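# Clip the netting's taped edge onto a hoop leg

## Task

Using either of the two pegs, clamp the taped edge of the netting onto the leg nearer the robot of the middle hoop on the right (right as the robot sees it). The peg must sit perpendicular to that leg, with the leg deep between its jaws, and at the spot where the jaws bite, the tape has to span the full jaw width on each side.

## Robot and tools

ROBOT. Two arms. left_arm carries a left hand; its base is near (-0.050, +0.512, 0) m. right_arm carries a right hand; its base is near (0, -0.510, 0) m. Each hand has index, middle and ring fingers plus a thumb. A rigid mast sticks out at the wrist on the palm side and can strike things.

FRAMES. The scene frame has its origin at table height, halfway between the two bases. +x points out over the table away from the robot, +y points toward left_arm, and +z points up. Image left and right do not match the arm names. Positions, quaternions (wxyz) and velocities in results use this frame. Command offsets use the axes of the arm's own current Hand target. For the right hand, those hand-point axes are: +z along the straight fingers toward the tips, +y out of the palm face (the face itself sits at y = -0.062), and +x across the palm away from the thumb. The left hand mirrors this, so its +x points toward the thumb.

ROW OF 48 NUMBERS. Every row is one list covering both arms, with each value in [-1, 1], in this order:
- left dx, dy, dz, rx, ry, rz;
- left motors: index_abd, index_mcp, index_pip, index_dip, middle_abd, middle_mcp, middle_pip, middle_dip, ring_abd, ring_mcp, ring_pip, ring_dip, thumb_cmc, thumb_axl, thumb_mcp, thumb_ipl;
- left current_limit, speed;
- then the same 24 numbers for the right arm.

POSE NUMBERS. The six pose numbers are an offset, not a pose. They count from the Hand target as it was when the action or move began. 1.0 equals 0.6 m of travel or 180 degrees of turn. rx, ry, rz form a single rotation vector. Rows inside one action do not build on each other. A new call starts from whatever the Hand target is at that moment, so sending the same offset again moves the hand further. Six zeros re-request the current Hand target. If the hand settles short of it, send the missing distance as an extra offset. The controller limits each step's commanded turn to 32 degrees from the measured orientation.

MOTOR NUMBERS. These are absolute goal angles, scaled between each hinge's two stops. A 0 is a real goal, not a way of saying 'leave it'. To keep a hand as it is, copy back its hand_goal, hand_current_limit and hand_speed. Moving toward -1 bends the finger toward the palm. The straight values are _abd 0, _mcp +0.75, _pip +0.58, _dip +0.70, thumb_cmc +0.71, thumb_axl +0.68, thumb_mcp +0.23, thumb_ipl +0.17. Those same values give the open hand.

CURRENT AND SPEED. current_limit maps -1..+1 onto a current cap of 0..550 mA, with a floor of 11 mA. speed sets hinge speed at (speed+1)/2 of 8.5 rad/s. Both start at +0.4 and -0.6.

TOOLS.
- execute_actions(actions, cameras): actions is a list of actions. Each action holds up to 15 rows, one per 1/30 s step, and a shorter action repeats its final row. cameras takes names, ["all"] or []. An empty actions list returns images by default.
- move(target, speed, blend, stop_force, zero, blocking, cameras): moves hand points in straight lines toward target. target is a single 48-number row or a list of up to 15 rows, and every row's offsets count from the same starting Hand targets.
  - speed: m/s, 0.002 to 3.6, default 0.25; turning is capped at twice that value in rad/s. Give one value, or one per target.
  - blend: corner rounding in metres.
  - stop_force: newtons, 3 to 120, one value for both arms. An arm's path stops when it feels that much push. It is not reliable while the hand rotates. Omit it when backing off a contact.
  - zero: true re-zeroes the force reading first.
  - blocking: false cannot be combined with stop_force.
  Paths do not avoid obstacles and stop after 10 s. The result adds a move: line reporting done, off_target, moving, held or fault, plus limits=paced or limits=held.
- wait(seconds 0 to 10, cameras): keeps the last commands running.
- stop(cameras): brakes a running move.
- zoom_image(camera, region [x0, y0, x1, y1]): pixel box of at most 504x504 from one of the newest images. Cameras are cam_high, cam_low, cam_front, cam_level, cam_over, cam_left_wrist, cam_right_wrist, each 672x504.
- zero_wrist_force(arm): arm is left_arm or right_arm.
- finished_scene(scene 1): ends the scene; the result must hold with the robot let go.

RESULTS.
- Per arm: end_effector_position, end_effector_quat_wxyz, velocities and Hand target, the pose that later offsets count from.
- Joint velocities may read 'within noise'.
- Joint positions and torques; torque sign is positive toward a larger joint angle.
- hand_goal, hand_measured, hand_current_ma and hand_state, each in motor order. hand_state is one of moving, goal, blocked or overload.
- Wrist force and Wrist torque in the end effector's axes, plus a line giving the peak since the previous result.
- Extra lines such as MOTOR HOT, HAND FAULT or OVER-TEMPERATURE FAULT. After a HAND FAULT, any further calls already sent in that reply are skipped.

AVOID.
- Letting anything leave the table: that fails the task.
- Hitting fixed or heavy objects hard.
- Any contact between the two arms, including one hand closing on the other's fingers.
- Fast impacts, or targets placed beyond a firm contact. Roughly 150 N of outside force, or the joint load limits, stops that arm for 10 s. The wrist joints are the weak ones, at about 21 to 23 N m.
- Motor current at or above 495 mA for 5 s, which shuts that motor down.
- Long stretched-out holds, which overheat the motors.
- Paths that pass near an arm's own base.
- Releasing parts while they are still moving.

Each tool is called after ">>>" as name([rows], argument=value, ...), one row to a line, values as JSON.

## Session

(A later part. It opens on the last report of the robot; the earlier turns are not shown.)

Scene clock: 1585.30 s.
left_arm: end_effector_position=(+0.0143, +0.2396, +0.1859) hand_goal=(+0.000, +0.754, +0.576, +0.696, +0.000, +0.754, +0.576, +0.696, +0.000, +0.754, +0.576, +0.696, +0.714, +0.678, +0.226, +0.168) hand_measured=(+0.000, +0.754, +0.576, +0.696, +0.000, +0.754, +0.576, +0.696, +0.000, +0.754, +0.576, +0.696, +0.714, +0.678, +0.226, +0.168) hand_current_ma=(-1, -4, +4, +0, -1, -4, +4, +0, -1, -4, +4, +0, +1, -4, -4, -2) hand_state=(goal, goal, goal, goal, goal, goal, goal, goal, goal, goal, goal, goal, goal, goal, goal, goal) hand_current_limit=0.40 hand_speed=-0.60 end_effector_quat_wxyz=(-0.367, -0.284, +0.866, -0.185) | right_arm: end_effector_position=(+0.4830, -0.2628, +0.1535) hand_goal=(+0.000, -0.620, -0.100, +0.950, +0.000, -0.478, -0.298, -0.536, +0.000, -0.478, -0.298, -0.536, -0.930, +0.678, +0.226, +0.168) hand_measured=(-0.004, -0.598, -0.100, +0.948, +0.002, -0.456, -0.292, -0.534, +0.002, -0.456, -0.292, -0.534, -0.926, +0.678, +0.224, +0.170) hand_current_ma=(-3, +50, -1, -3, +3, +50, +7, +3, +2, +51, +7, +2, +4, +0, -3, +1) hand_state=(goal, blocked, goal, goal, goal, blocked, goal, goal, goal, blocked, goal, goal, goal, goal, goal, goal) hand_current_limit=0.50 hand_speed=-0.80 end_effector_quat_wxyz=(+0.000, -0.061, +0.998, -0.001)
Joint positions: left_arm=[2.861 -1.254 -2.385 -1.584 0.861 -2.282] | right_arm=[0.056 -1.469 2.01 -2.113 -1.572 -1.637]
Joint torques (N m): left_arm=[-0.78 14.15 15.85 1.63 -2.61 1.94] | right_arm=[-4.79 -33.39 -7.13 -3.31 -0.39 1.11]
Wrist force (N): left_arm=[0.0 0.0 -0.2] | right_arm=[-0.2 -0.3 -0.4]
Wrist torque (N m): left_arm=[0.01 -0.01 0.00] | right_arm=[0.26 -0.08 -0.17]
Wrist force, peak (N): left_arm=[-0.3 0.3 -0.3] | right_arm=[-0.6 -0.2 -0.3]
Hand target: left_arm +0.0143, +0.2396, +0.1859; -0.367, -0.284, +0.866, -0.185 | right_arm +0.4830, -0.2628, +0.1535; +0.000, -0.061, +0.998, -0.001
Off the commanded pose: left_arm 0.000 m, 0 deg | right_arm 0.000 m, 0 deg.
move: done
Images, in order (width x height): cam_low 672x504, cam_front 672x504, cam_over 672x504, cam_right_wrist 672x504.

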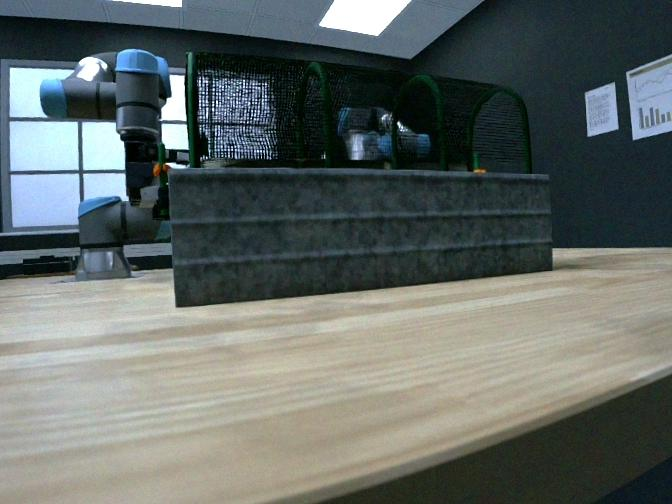

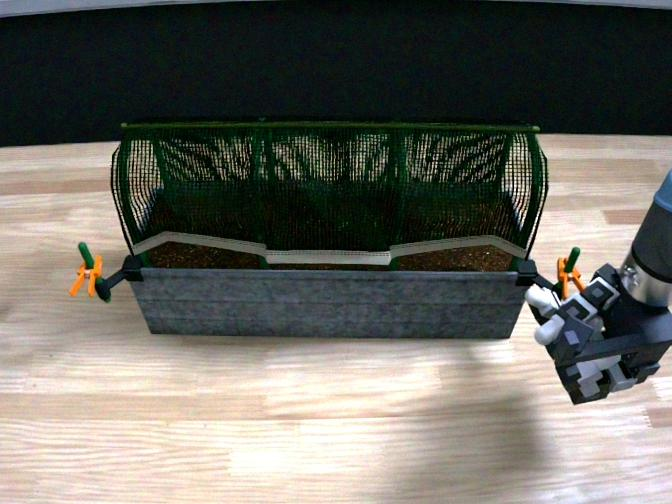

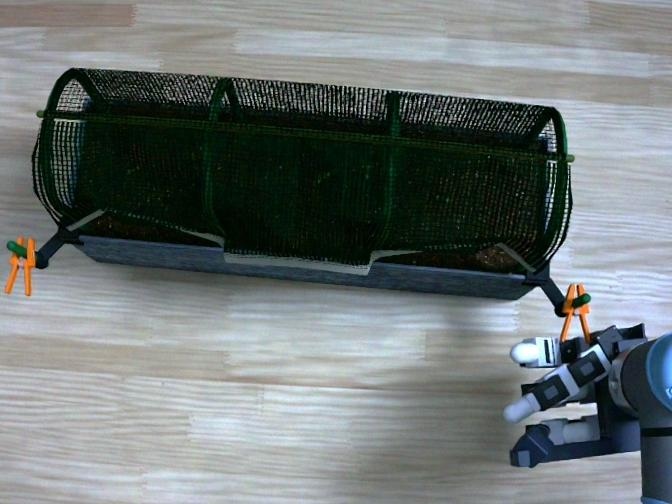

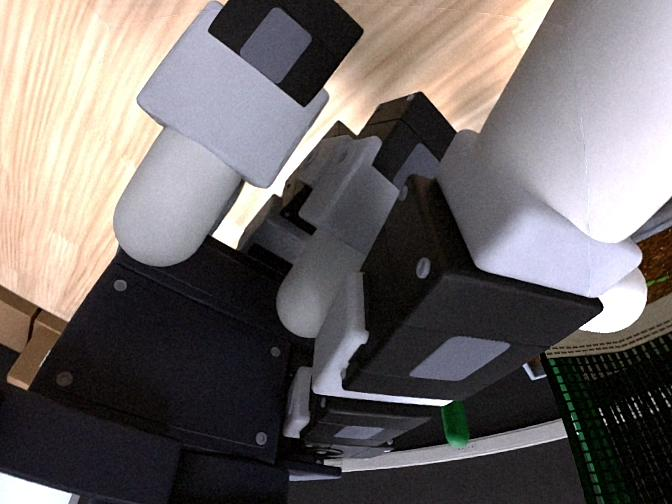

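>>> move([
  [0,0,0,0,0,0,0,0.754,0.576,0.696,0,0.754,0.576,0.696,0,0.754,0.576,0.696,0.714,0.678,0.226,0.168,0.4,-0.6,0,0,0,0,0,0,0,-0.62,-0.1,1,0,-0.479,-0.299,-0.536,0,-0.479,-0.299,-0.536,-1,0.678,0.226,0.168,0.5,-0.8],
], speed=0.04, cameras=[])

>>> move([
  [0,0,0,0,0,0,0,0.754,0.576,0.696,0,0.754,0.576,0.696,0,0.754,0.576,0.696,0.714,0.678,0.226,0.168,0.4,-0.6,0,0,0,0,0,0,0,-0.64,-0.6,1,0,-0.479,-0.299,-0.536,0,-0.479,-0.299,-0.536,-1,0.678,0.226,0.168,0.5,-0.9],
], speed=0.04, cameras=[])

>>> move([
  [0,0,0,0,0,0,0,0.754,0.576,0.696,0,0.754,0.576,0.696,0,0.754,0.576,0.696,0.714,0.678,0.226,0.168,0.4,-0.6,0,0,0,0,0,0,0,-0.85,-0.95,1,0,-0.479,-0.299,-0.536,0,-0.479,-0.299,-0.536,-1,0.678,0.226,0.168,0.78,-0.92],
], speed=0.04, cameras=["cam_over","cam_low","cam_front","cam_right_wrist"])

>>> zoom_image(camera="cam_over", region=[540, 275, 620, 355])

>>> zoom_image(camera="cam_front", region=[500, 230, 672, 402])

>>> zoom_image(camera="cam_low", region=[110, 120, 210, 220])

Scene clock: 1609.67 s.
left_arm: end_effector_position=(+0.0143, +0.2396, +0.1859) hand_goal=(+0.000, +0.754, +0.576, +0.696, +0.000, +0.754, +0.576, +0.696, +0.000, +0.754, +0.576, +0.696, +0.714, +0.678, +0.226, +0.168) hand_measured=(+0.000, +0.754, +0.576, +0.696, +0.000, +0.754, +0.576, +0.696, +0.000, +0.754, +0.576, +0.696, +0.714, +0.678, +0.226, +0.168) hand_current_ma=(-1, -4, +4, +0, -1, -4, +4, +0, -1, -4, +4, +0, +1, -4, -4, -2) hand_state=(goal, goal, goal, goal, goal, goal, goal, goal, goal, goal, goal, goal, goal, goal, goal, goal) hand_current_limit=0.40 hand_speed=-0.60 end_effector_quat_wxyz=(-0.367, -0.284, +0.866, -0.185) | right_arm: end_effector_position=(+0.4830, -0.2628, +0.1535) hand_goal=(+0.000, -0.620, -0.100, +1.000, +0.000, -0.478, -0.298, -0.536, +0.000, -0.478, -0.298, -0.536, -1.000, +0.678, +0.226, +0.168) hand_measured=(-0.004, -0.598, -0.100, +0.998, +0.002, -0.456, -0.292, -0.534, +0.002, -0.456, -0.292, -0.534, -0.996, +0.678, +0.224, +0.170) hand_current_ma=(-3, +50, -1, -3, +3, +50, +7, +3, +2, +51, +7, +2, +4, +0, -3, +1) hand_state=(goal, blocked, goal, goal, goal, blocked, goal, goal, goal, blocked, goal, goal, goal, goal, goal, goal) hand_current_limit=0.50 hand_speed=-0.80 end_effector_quat_wxyz=(+0.000, -0.061, +0.998, -0.001)
Joint positions: left_arm=[2.861 -1.254 -2.385 -1.584 0.861 -2.282] | right_arm=[0.056 -1.469 2.01 -2.113 -1.572 -1.637]
Joint torques (N m): left_arm=[-0.15 15.14 15.16 1.54 -2.65 2.07] | right_arm=[-8.9 -32.69 -6.65 -3.49 -0.33 1.19]
Wrist force (N): left_arm=[0.1 0.2 -0.1] | right_arm=[-0.3 -0.1 -0.3]
Wrist torque (N m): left_arm=[0.02 -0.02 0.01] | right_arm=[0.28 -0.07 -0.18]
Wrist force, peak (N): left_arm=[0.1 0.2 -0.4] | right_arm=[-0.5 -0.5 -0.1]
Hand target: left_arm +0.0143, +0.2396, +0.1859; -0.367, -0.284, +0.866, -0.185 | right_arm +0.4830, -0.2628, +0.1535; +0.000, -0.061, +0.998, -0.001
Off the commanded pose: left_arm 0.000 m, 0 deg | right_arm 0.000 m, 0 deg.
move: done
No camera images: "cameras" was empty.

Scene clock: 1611.30 s.
left_arm: end_effector_position=(+0.0143, +0.2396, +0.1859) hand_goal=(+0.000, +0.754, +0.576, +0.696, +0.000, +0.754, +0.576, +0.696, +0.000, +0.754, +0.576, +0.696, +0.714, +0.678, +0.226, +0.168) hand_measured=(+0.000, +0.754, +0.576, +0.696, +0.000, +0.754, +0.576, +0.696, +0.000, +0.754, +0.576, +0.696, +0.714, +0.678, +0.226, +0.168) hand_current_ma=(-1, -4, +4, +0, -1, -4, +4, +0, -1, -4, +4, +0, +1, -4, -4, -2) hand_state=(goal, goal, goal, goal, goal, goal, goal, goal, goal, goal, goal, goal, goal, goal, goal, goal) hand_current_limit=0.40 hand_speed=-0.60 end_effector_quat_wxyz=(-0.367, -0.284, +0.866, -0.185) | right_arm: end_effector_position=(+0.4830, -0.2628, +0.1535) hand_goal=(+0.000, -0.640, -0.600, +1.000, +0.000, -0.478, -0.298, -0.536, +0.000, -0.478, -0.298, -0.536, -1.000, +0.678, +0.226, +0.168) hand_measured=(-0.026, -0.590, -0.530, +0.998, +0.002, -0.456, -0.292, -0.534, +0.002, -0.456, -0.292, -0.534, -0.996, +0.678, +0.224, +0.170) hand_current_ma=(-49, +148, +219, -3, +3, +50, +7, +3, +2, +51, +7, +2, +4, +0, -3, +1) hand_state=(blocked, blocked, blocked, goal, goal, blocked, goal, goal, goal, blocked, goal, goal, goal, goal, goal, goal) hand_current_limit=0.50 hand_speed=-0.90 end_effector_quat_wxyz=(+0.000, -0.061, +0.998, -0.001)
Joint positions: left_arm=[2.861 -1.254 -2.385 -1.584 0.861 -2.282] | right_arm=[0.056 -1.469 2.01 -2.113 -1.572 -1.637]
Joint torques (N m): left_arm=[-1.07 14.71 15.64 1.54 -2.57 2.05] | right_arm=[-8.68 -31.42 -6.43 -3.3 -0.56 1.17]
Wrist force (N): left_arm=[0.1 0.0 -0.1] | right_arm=[2.0 3.0 -0.5]
Wrist torque (N m): left_arm=[0.00 -0.01 0.00] | right_arm=[0.39 -0.18 -0.07]
Wrist force, peak (N): left_arm=[-0.2 0.0 -0.5] | right_arm=[1.5 3.3 -0.4]
Hand target: left_arm +0.0143, +0.2396, +0.1859; -0.367, -0.284, +0.866, -0.185 | right_arm +0.4830, -0.2628, +0.1535; +0.000, -0.061, +0.998, -0.001
Off the commanded pose: left_arm 0.000 m, 0 deg | right_arm 0.000 m, 0 deg.
move: done
No camera images: "cameras" was empty.

Scene clock: 1612.77 s.
left_arm: end_effector_position=(+0.0143, +0.2396, +0.1859) hand_goal=(+0.000, +0.754, +0.576, +0.696, +0.000, +0.754, +0.576, +0.696, +0.000, +0.754, +0.576, +0.696, +0.714, +0.678, +0.226, +0.168) hand_measured=(+0.000, +0.754, +0.576, +0.696, +0.000, +0.754, +0.576, +0.696, +0.000, +0.754, +0.576, +0.696, +0.714, +0.678, +0.226, +0.168) hand_current_ma=(-1, -4, +4, +0, -1, -4, +4, +0, -1, -4, +4, +0, +1, -4, -4, -2) hand_state=(goal, goal, goal, goal, goal, goal, goal, goal, goal, goal, goal, goal, goal, goal, goal, goal) hand_current_limit=0.40 hand_speed=-0.60 end_effector_quat_wxyz=(-0.367, -0.284, +0.866, -0.185) | right_arm: end_effector_position=(+0.4830, -0.2628, +0.1535) hand_goal=(+0.000, -0.850, -0.950, +1.000, +0.000, -0.478, -0.298, -0.536, +0.000, -0.478, -0.298, -0.536, -1.000, +0.678, +0.226, +0.168) hand_measured=(-0.028, -0.590, -0.838, +0.998, +0.002, -0.456, -0.292, -0.534, +0.002, -0.456, -0.292, -0.534, -0.996, +0.678, +0.224, +0.170) hand_current_ma=(-56, +490, +400, -3, +3, +50, +7, +3, +2, +51, +7, +2, +4, +0, -3, +1) hand_state=(blocked, blocked, blocked, goal, goal, blocked, goal, goal, goal, blocked, goal, goal, goal, goal, goal, goal) hand_current_limit=0.78 hand_speed=-0.92 end_effector_quat_wxyz=(+0.000, -0.061, +0.998, -0.001)
Joint positions: left_arm=[2.861 -1.254 -2.385 -1.584 0.861 -2.282] | right_arm=[0.056 -1.469 2.01 -2.113 -1.572 -1.637]
Joint torques (N m): left_arm=[1.38 14.53 14.27 1.69 -2.74 1.87] | right_arm=[-9.65 -31.32 -10.27 -3.47 -0.5 1.16]
Wrist force (N): left_arm=[-0.2 0.1 0.1] | right_arm=[5.6 1.2 -0.3]
Wrist torque (N m): left_arm=[0.00 0.03 -0.02] | right_arm=[0.31 -0.36 0.20]
Wrist force, peak (N): left_arm=[0.0 0.2 -0.5] | right_arm=[6.3 1.3 -0.6]
Hand target: left_arm +0.0143, +0.2396, +0.1859; -0.367, -0.284, +0.866, -0.185 | right_arm +0.4830, -0.2628, +0.1535; +0.000, -0.061, +0.998, -0.001
Off the commanded pose: left_arm 0.000 m, 0 deg | right_arm 0.000 m, 0 deg.
move: done
Images, in order (width x height): cam_low 672x504, cam_front 672x504, cam_over 672x504, cam_right_wrist 672x504.

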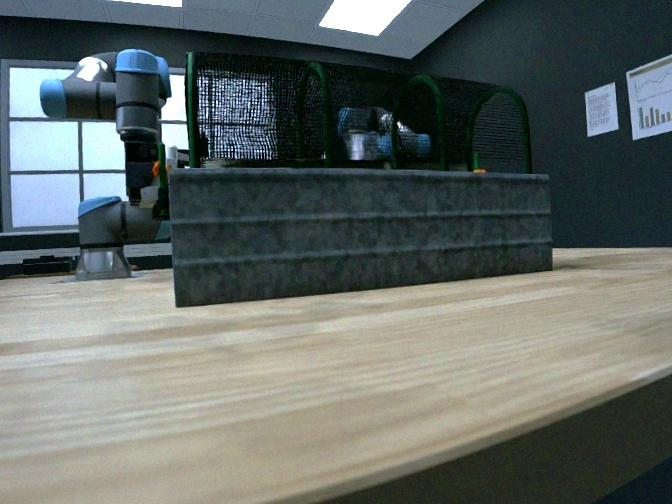

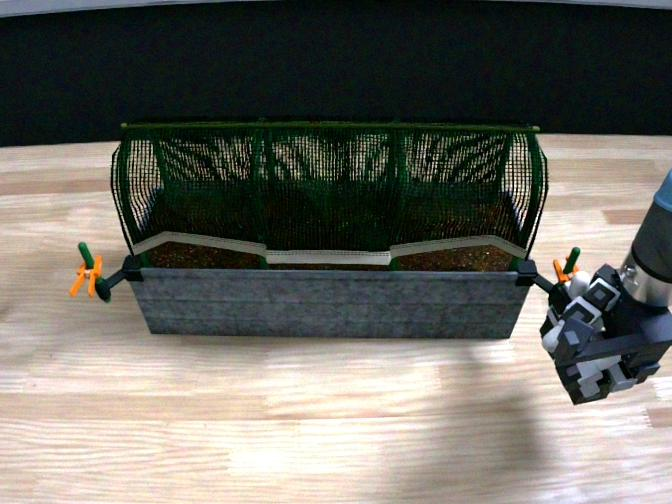

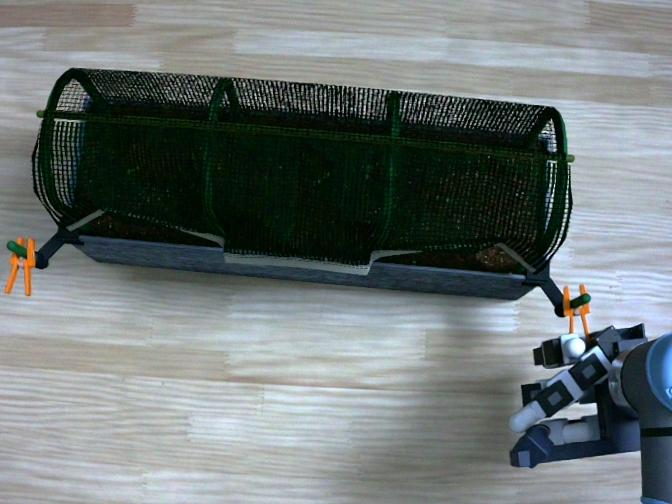

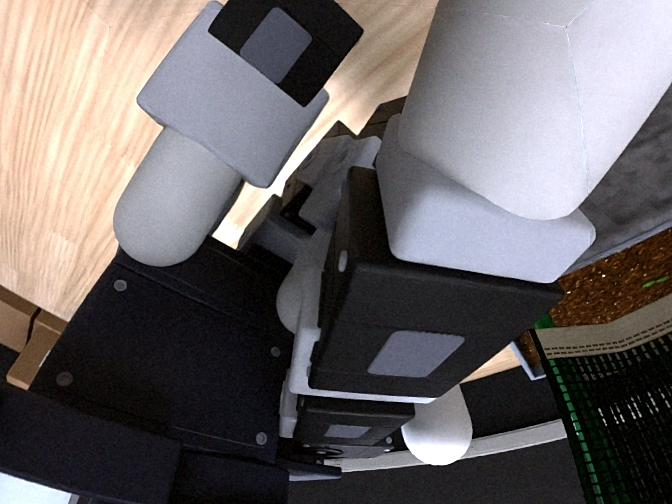

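Scaled by 6.300 from the camera's 672x504 image, which has a finer 960x720 frame.

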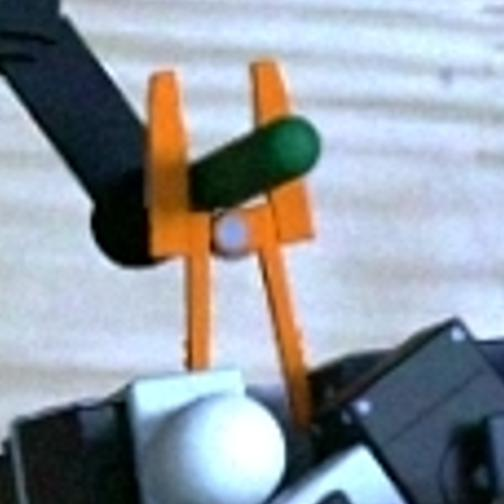

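Scaled by 2.930 from the camera's 672x504 image, which has a finer 960x720 frame.

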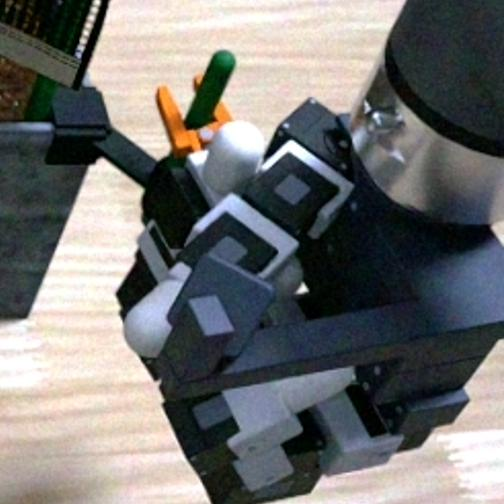

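Scaled by 5.040 from the camera's 672x504 image, which has a finer 960x720 frame.

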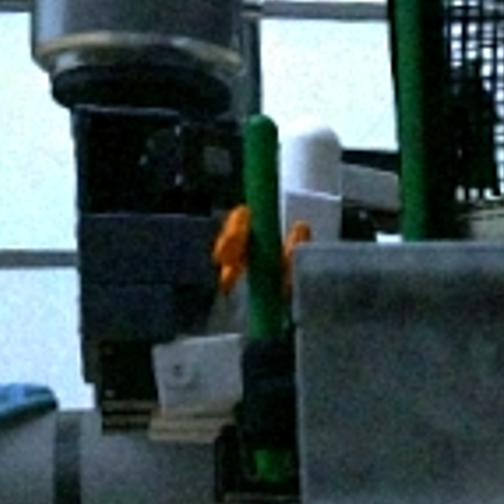

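>>> move([
  [0,0,0,0,0,0,0,0.754,0.576,0.696,0,0.754,0.576,0.696,0,0.754,0.576,0.696,0.714,0.678,0.226,0.168,0.4,-0.6,0,0,-0.015,0,0,0,0,-0.85,-0.95,1,0,-0.479,-0.299,-0.536,0,-0.479,-0.299,-0.536,-1,0.678,0.226,0.168,0.78,-0.92],
], speed=0.03, cameras=["cam_over","cam_low","cam_front"])

Scene clock: 1646.63 s.
left_arm: end_effector_position=(+0.0143, +0.2396, +0.1859) hand_goal=(+0.000, +0.754, +0.576, +0.696, +0.000, +0.754, +0.576, +0.696, +0.000, +0.754, +0.576, +0.696, +0.714, +0.678, +0.226, +0.168) hand_measured=(+0.000, +0.754, +0.576, +0.696, +0.000, +0.754, +0.576, +0.696, +0.000, +0.754, +0.576, +0.696, +0.714, +0.678, +0.226, +0.168) hand_current_ma=(-1, -4, +4, +0, -1, -4, +4, +0, -1, -4, +4, +0, +1, -4, -4, -2) hand_state=(goal, goal, goal, goal, goal, goal, goal, goal, goal, goal, goal, goal, goal, goal, goal, goal) hand_current_limit=0.40 hand_speed=-0.60 end_effector_quat_wxyz=(-0.367, -0.284, +0.866, -0.185) | right_arm: end_effector_position=(+0.4830, -0.2628, +0.1627) hand_goal=(+0.000, -0.850, -0.950, +1.000, +0.000, -0.478, -0.298, -0.536, +0.000, -0.478, -0.298, -0.536, -1.000, +0.678, +0.226, +0.168) hand_measured=(-0.028, -0.590, -0.858, +0.998, +0.002, -0.456, -0.292, -0.534, +0.002, -0.456, -0.292, -0.534, -0.996, +0.678, +0.224, +0.170) hand_current_ma=(-56, +489, +308, -3, +3, +50, +7, +3, +2, +51, +7, +2, +4, +0, -3, +1) hand_state=(blocked, blocked, blocked, goal, goal, blocked, goal, goal, goal, blocked, goal, goal, goal, goal, goal, goal) hand_current_limit=0.78 hand_speed=-0.92 end_effector_quat_wxyz=(+0.001, -0.061, +0.998, -0.001)
Joint positions: left_arm=[2.861 -1.254 -2.385 -1.584 0.861 -2.282] | right_arm=[0.056 -1.481 1.996 -2.088 -1.572 -1.637]
Joint torques (N m): left_arm=[-1.36 14.58 15.82 1.89 -2.73 1.85] | right_arm=[-4.51 -16.47 -12.48 -4.72 -0.3 1.22]
Wrist force (N): left_arm=[0.0 0.0 -0.3] | right_arm=[1.5 0.7 0.1]
Wrist torque (N m): left_arm=[0.02 -0.02 0.00] | right_arm=[0.25 -0.16 0.02]
Wrist force, peak (N): left_arm=[-0.3 0.0 -0.4] | right_arm=[5.8 1.3 -0.8]
Hand target: left_arm +0.0143, +0.2396, +0.1859; -0.367, -0.284, +0.866, -0.185 | right_arm +0.4830, -0.2628, +0.1625; +0.000, -0.061, +0.998, -0.001
Off the commanded pose: left_arm 0.000 m, 0 deg | right_arm 0.000 m, 0 deg.
move: done
Images, in order (width x height): cam_low 672x504, cam_front 672x504, cam_over 672x504.

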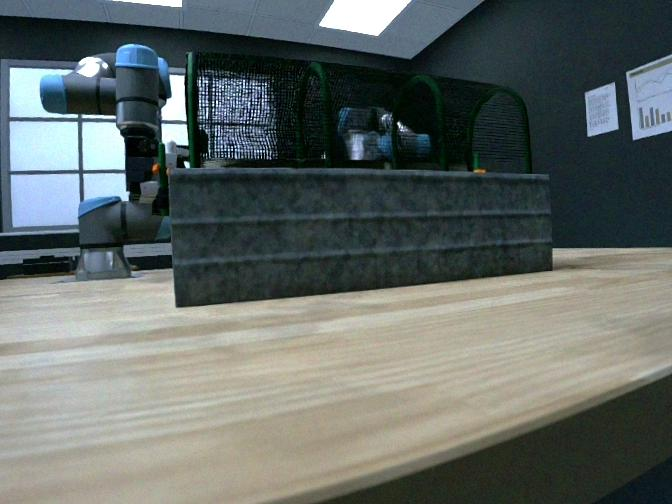

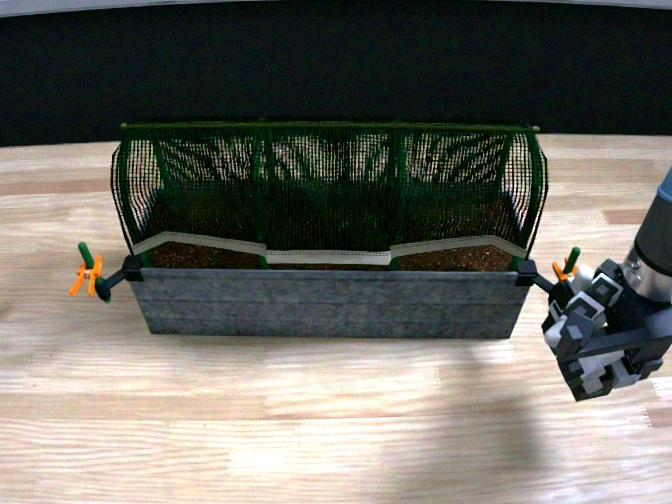

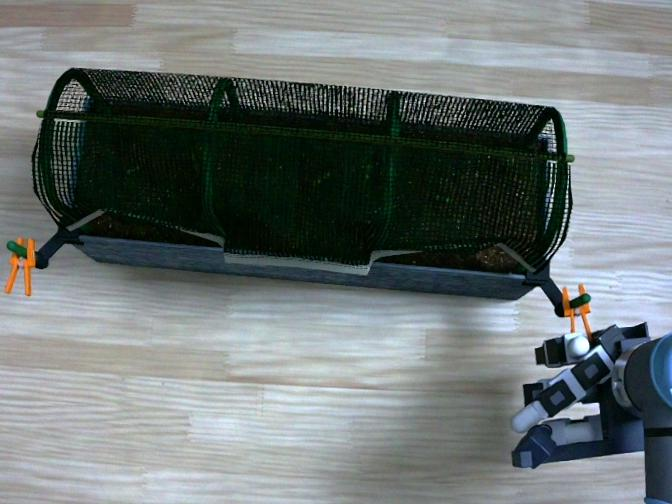

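>>> zoom_image(camera="cam_over", region=[540, 275, 620, 355])

>>> zoom_image(camera="cam_low", region=[110, 120, 220, 220])

>>> zoom_image(camera="cam_front", region=[510, 230, 630, 320])

Scaled by 6.300 from the camera's 672x504 image, which has a finer 960x720 frame.

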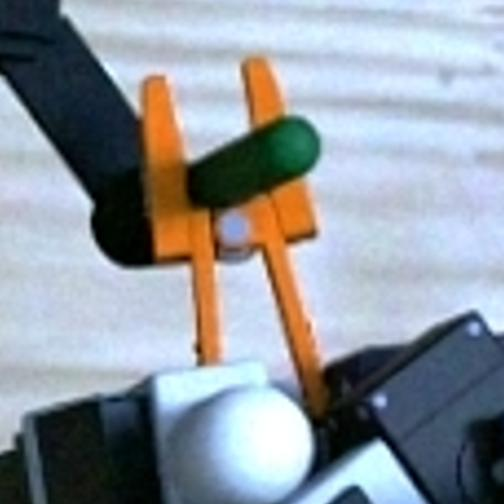

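Scaled by 4.582 from the camera's 672x504 image, which has a finer 960x720 frame.

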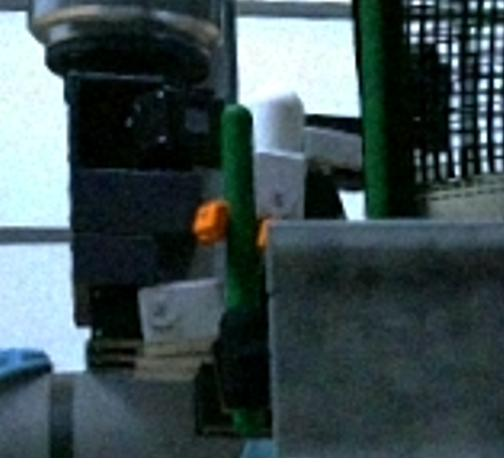

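Scaled by 4.200 from the camera's 672x504 image, which has a finer 960x720 frame.

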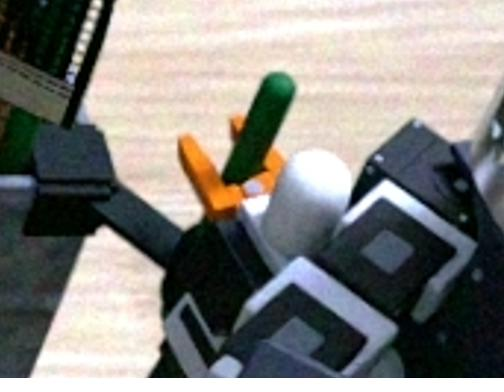

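>>> move([
  [0,0,0,0,0,0,0,0.754,0.576,0.696,0,0.754,0.576,0.696,0,0.754,0.576,0.696,0.714,0.678,0.226,0.168,0.4,-0.6,0,0,-0.14,0,0,0,0,-0.85,-0.95,1,0,-0.479,-0.299,-0.536,0,-0.479,-0.299,-0.536,-1,0.678,0.226,0.168,0.78,-0.92],
], speed=0.06, cameras=["cam_over","cam_low","cam_front","cam_level","cam_high"])

>>> zoom_image(camera="cam_over", region=[530, 265, 630, 355])

>>> zoom_image(camera="cam_low", region=[110, 80, 220, 180])

>>> zoom_image(camera="cam_level", region=[520, 200, 672, 340])

Scene clock: 1663.73 s.
left_arm: end_effector_position=(+0.0143, +0.2396, +0.1859) hand_goal=(+0.000, +0.754, +0.576, +0.696, +0.000, +0.754, +0.576, +0.696, +0.000, +0.754, +0.576, +0.696, +0.714, +0.678, +0.226, +0.168) hand_measured=(+0.000, +0.754, +0.576, +0.696, +0.000, +0.754, +0.576, +0.696, +0.000, +0.754, +0.576, +0.696, +0.714, +0.678, +0.226, +0.168) hand_current_ma=(-1, -4, +4, +0, -1, -4, +4, +0, -1, -4, +4, +0, +1, -4, -4, -2) hand_state=(goal, goal, goal, goal, goal, goal, goal, goal, goal, goal, goal, goal, goal, goal, goal, goal) hand_current_limit=0.40 hand_speed=-0.60 end_effector_quat_wxyz=(-0.367, -0.284, +0.866, -0.185) | right_arm: end_effector_position=(+0.4829, -0.2627, +0.2467) hand_goal=(+0.000, -0.850, -0.950, +1.000, +0.000, -0.478, -0.298, -0.536, +0.000, -0.478, -0.298, -0.536, -1.000, +0.678, +0.226, +0.168) hand_measured=(-0.028, -0.590, -0.882, +0.998, +0.002, -0.456, -0.292, -0.534, +0.002, -0.456, -0.292, -0.534, -0.998, +0.678, +0.224, +0.168) hand_current_ma=(-56, +489, +211, -3, +3, +49, +7, +3, +2, +51, +7, +2, +4, +0, -4, +1) hand_state=(blocked, blocked, blocked, goal, goal, blocked, goal, goal, goal, blocked, goal, goal, goal, goal, goal, goal) hand_current_limit=0.78 hand_speed=-0.92 end_effector_quat_wxyz=(+0.001, -0.061, +0.998, -0.001)
Joint positions: left_arm=[2.861 -1.254 -2.385 -1.584 0.861 -2.282] | right_arm=[0.057 -1.563 1.851 -1.86 -1.572 -1.637]
Joint torques (N m): left_arm=[0.05 16.58 15.71 1.69 -2.66 2.1] | right_arm=[9.35 -11.51 -8.38 -4.9 0.26 1.5]
Wrist force (N): left_arm=[0.0 0.1 -0.3] | right_arm=[-0.3 0.0 0.2]
Wrist torque (N m): left_arm=[0.02 0.00 -0.01] | right_arm=[0.20 -0.09 -0.11]
Wrist force, peak (N): left_arm=[0.1 0.3 -0.5] | right_arm=[2.0 0.5 0.5]
Hand target: left_arm +0.0143, +0.2396, +0.1859; -0.367, -0.284, +0.866, -0.185 | right_arm +0.4829, -0.2627, +0.2465; +0.000, -0.061, +0.998, -0.001
Off the commanded pose: left_arm 0.000 m, 0 deg | right_arm 0.000 m, 0 deg.
move: done
Images, in order (width x height): cam_high 672x504, cam_low 672x504, cam_front 672x504, cam_level 672x504, cam_over 672x504.

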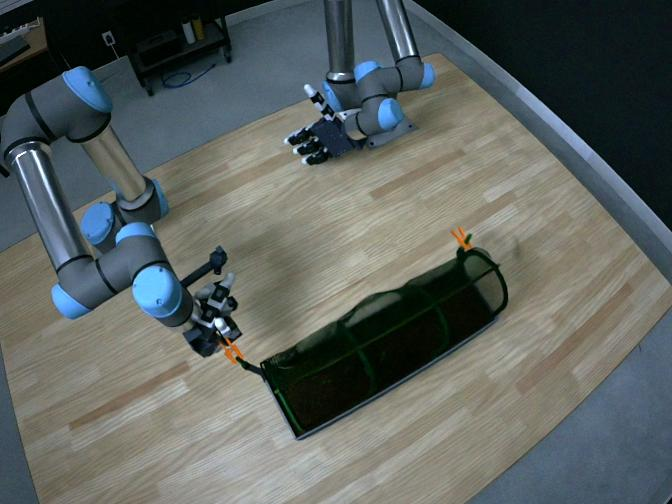

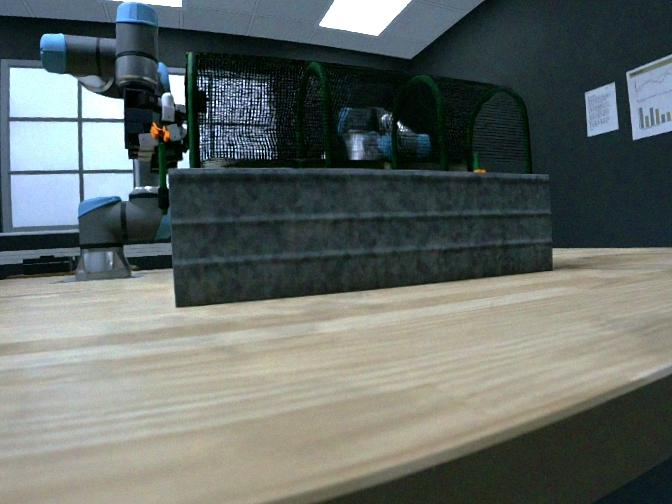

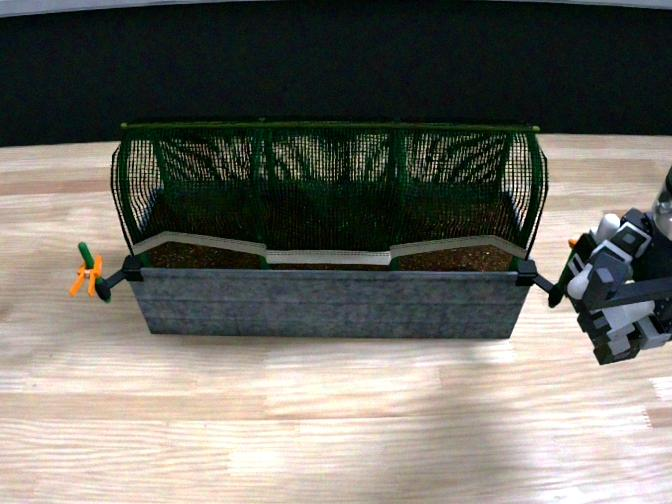

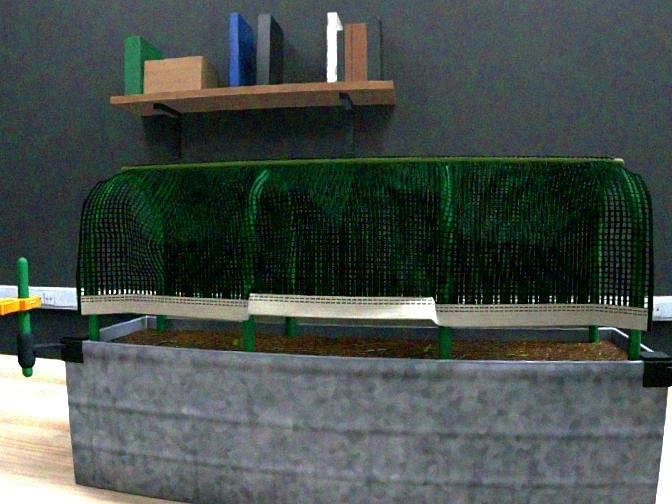

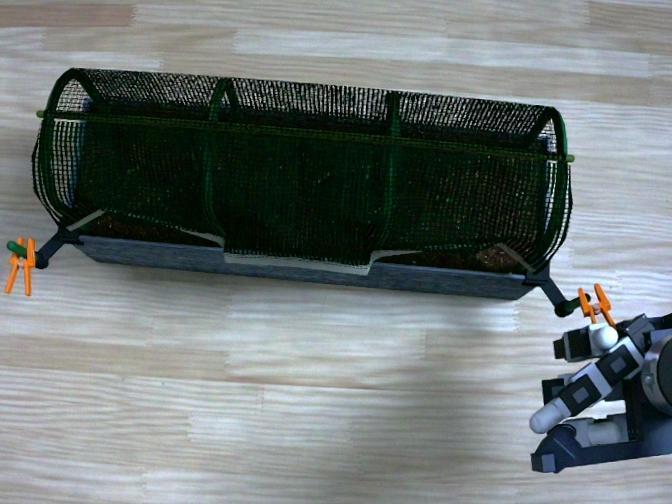

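Scaled by 5.040 from the camera's 672x504 image, which has a finer 960x720 frame.

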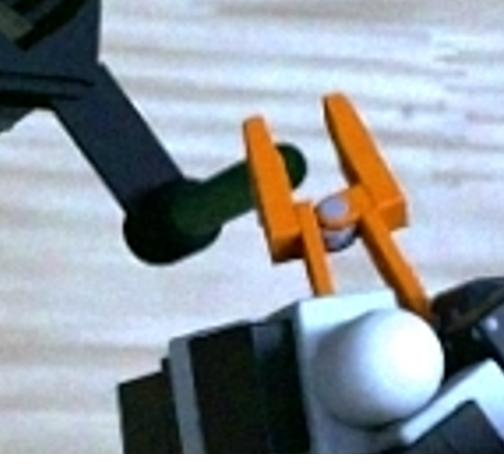

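Scaled by 4.582 from the camera's 672x504 image, which has a finer 960x720 frame.

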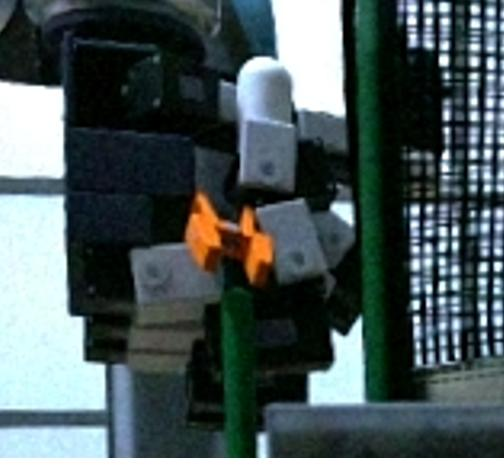

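Scaled by 3.316 from the camera's 672x504 image, which has a finer 960x720 frame.

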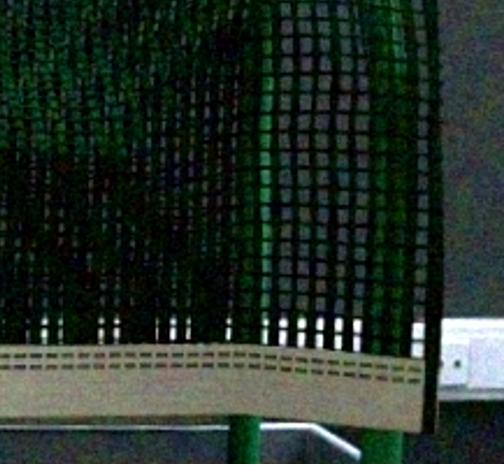

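>>> move([
  [0,0,0,0,0,0,0,0.754,0.576,0.696,0,0.754,0.576,0.696,0,0.754,0.576,0.696,0.714,0.678,0.226,0.168,0.4,-0.6,0.0993,0.0122,0,0,0,0,0,-0.85,-0.95,1,0,-0.479,-0.299,-0.536,0,-0.479,-0.299,-0.536,-1,0.678,0.226,0.168,0.78,-0.92],
  [0,0,0,0,0,0,0,0.754,0.576,0.696,0,0.754,0.576,0.696,0,0.754,0.576,0.696,0.714,0.678,0.226,0.168,0.4,-0.6,0.0545,0.3762,0,0,0,0,0,-0.85,-0.95,1,0,-0.479,-0.299,-0.536,0,-0.479,-0.299,-0.536,-1,0.678,0.226,0.168,0.78,-0.92],
], speed=0.1, blend=[0.02,0], cameras=["cam_over","cam_low","cam_front","cam_level","cam_high","cam_right_wrist"])

>>> zoom_image(camera="cam_over", region=[340, 260, 460, 380])

>>> zoom_image(camera="cam_level", region=[400, 150, 600, 350])

>>> zoom_image(camera="cam_front", region=[360, 220, 480, 320])

Scene clock: 1687.37 s.
left_arm: end_effector_position=(+0.0143, +0.2396, +0.1859) hand_goal=(+0.000, +0.754, +0.576, +0.696, +0.000, +0.754, +0.576, +0.696, +0.000, +0.754, +0.576, +0.696, +0.714, +0.678, +0.226, +0.168) hand_measured=(+0.000, +0.754, +0.576, +0.696, +0.000, +0.754, +0.576, +0.696, +0.000, +0.754, +0.576, +0.696, +0.714, +0.678, +0.226, +0.168) hand_current_ma=(-1, -4, +4, +0, -1, -4, +4, +0, -1, -4, +4, +0, +1, -4, -4, -2) hand_state=(goal, goal, goal, goal, goal, goal, goal, goal, goal, goal, goal, goal, goal, goal, goal, goal) hand_current_limit=0.40 hand_speed=-0.60 end_effector_quat_wxyz=(-0.367, -0.284, +0.866, -0.185) | right_arm: end_effector_position=(+0.4227, -0.0427, +0.2461) hand_goal=(+0.000, -0.850, -0.950, +1.000, +0.000, -0.478, -0.298, -0.536, +0.000, -0.478, -0.298, -0.536, -1.000, +0.678, +0.226, +0.168) hand_measured=(-0.028, -0.590, -0.882, +0.998, +0.002, -0.456, -0.294, -0.534, +0.002, -0.456, -0.292, -0.534, -0.998, +0.678, +0.224, +0.168) hand_current_ma=(-56, +489, +209, -3, +3, +49, +7, +3, +2, +51, +7, +2, +3, +0, -4, +1) hand_state=(blocked, blocked, blocked, goal, goal, blocked, goal, goal, goal, blocked, goal, goal, goal, goal, goal, goal) hand_current_limit=0.78 hand_speed=-0.92 end_effector_quat_wxyz=(+0.000, -0.061, +0.998, -0.001)
Joint positions: left_arm=[2.861 -1.254 -2.385 -1.584 0.861 -2.282] | right_arm=[0.507 -1.414 1.689 -1.846 -1.573 -1.187]
Joint torques (N m): left_arm=[-0.76 15.22 15.33 1.7 -2.62 2.02] | right_arm=[-7.37 -41.09 -8.14 -3.64 -0.69 -1.04]
Wrist force (N): left_arm=[0.0 0.1 -0.1] | right_arm=[-0.3 0.0 0.2]
Wrist torque (N m): left_arm=[0.01 0.00 -0.01] | right_arm=[0.23 -0.08 -0.19]
Wrist force, peak (N): left_arm=[0.1 0.5 -0.1] | right_arm=[-0.5 -1.8 0.3]
Hand target: left_arm +0.0143, +0.2396, +0.1859; -0.367, -0.284, +0.866, -0.185 | right_arm +0.4228, -0.0427, +0.2461; +0.000, -0.061, +0.998, -0.001
Off the commanded pose: left_arm 0.000 m, 0 deg | right_arm 0.000 m, 0 deg.
move: done
Images, in order (width x height): cam_high 672x504, cam_low 672x504, cam_front 672x504, cam_level 672x504, cam_over 672x504, cam_right_wrist 672x504.

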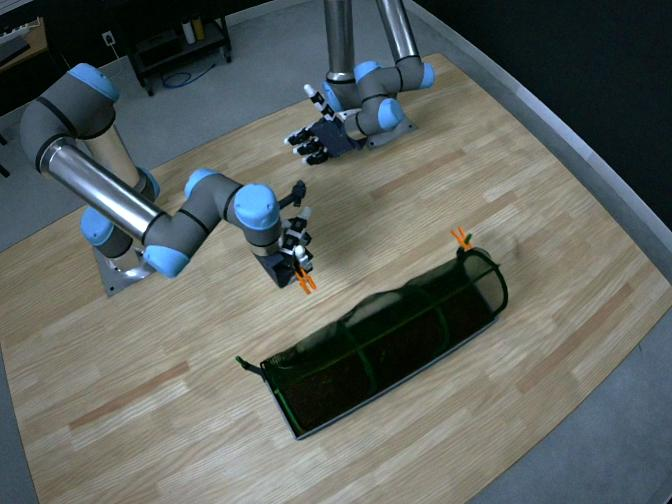

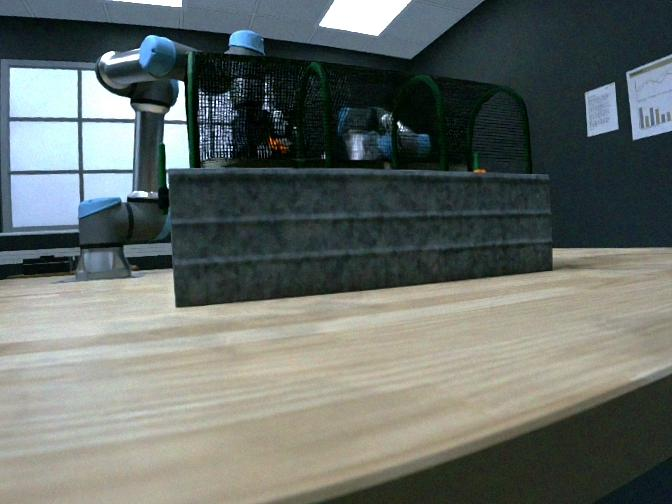

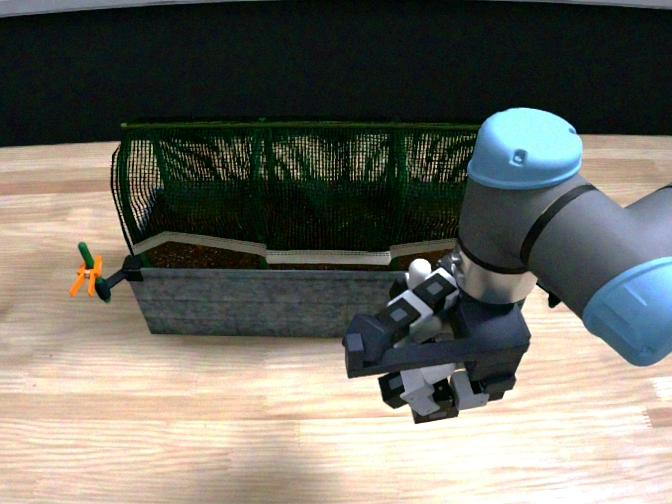

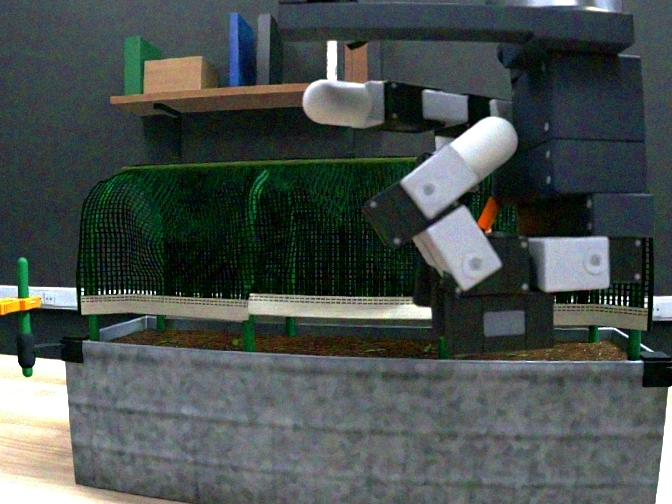

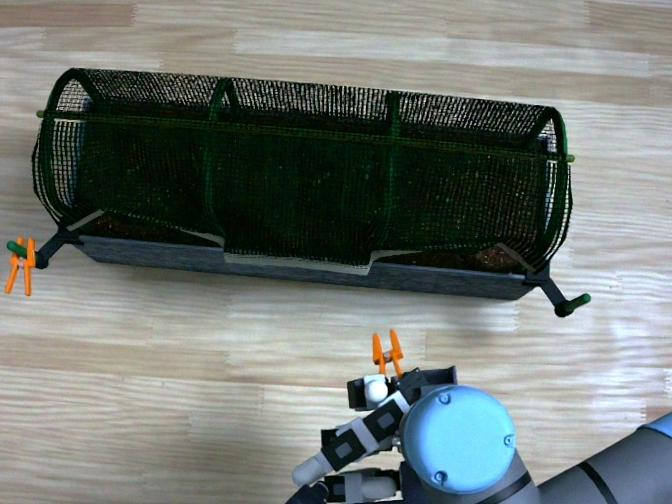

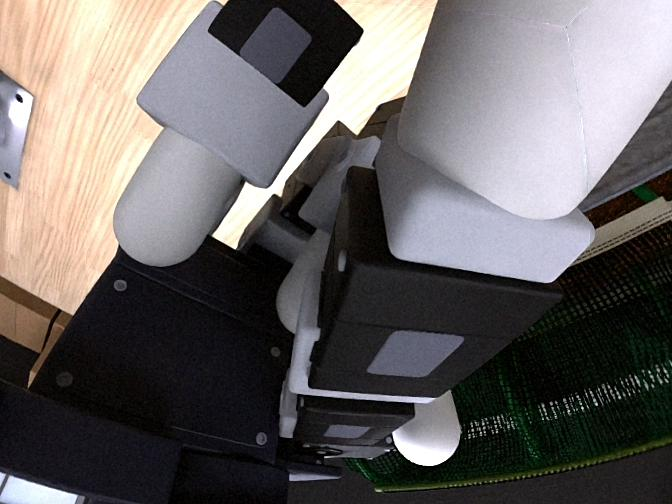

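Scaled by 4.200 from the camera's 672x504 image, which has a finer 960x720 frame.

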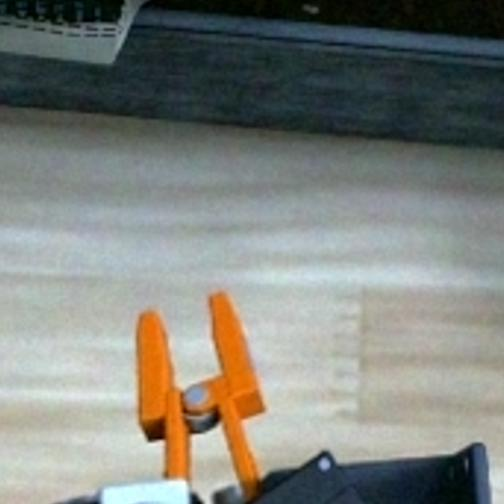

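Scaled by 2.520 from the camera's 672x504 image, which has a finer 960x720 frame.

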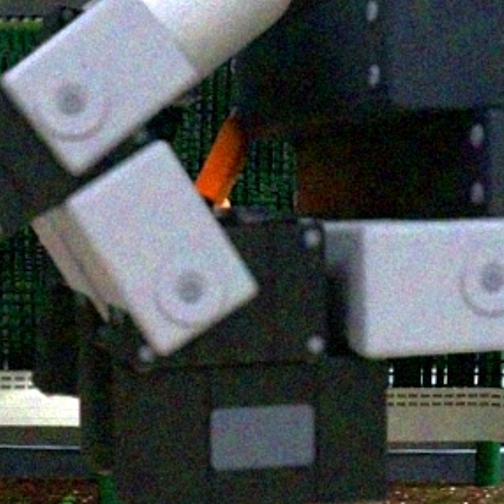

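Scaled by 4.200 from the camera's 672x504 image, which has a finer 960x720 frame.

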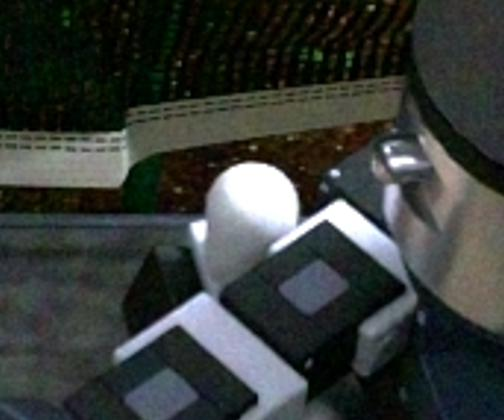

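>>> zoom_image(camera="cam_low", region=[235, 110, 315, 170])

>>> zoom_image(camera="cam_high", region=[270, 230, 350, 310])

>>> zoom_image(camera="cam_over", region=[360, 320, 420, 380])

Scaled by 6.300 from the camera's 672x504 image, which has a finer 960x720 frame.

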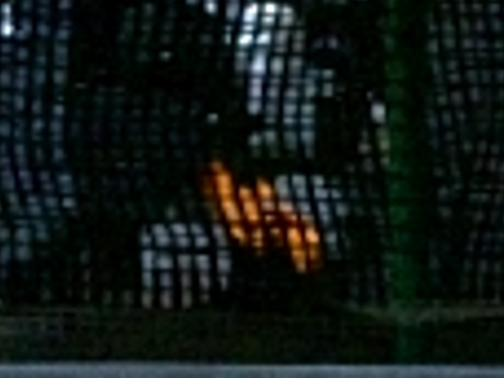

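Scaled by 6.300 from the camera's 672x504 image, which has a finer 960x720 frame.

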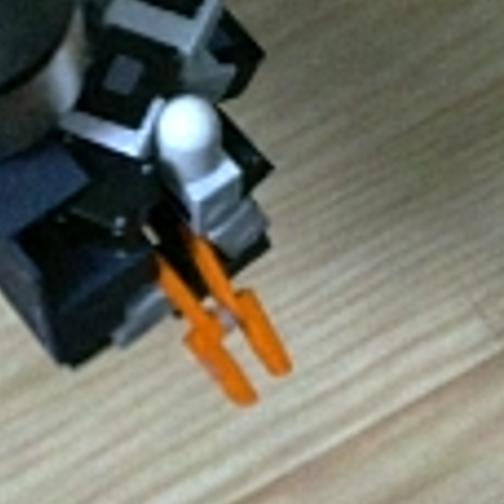

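Scaled by 8.400 from the camera's 672x504 image, which has a finer 960x720 frame.

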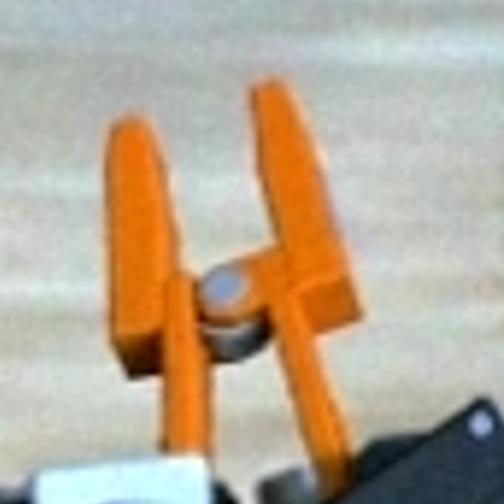

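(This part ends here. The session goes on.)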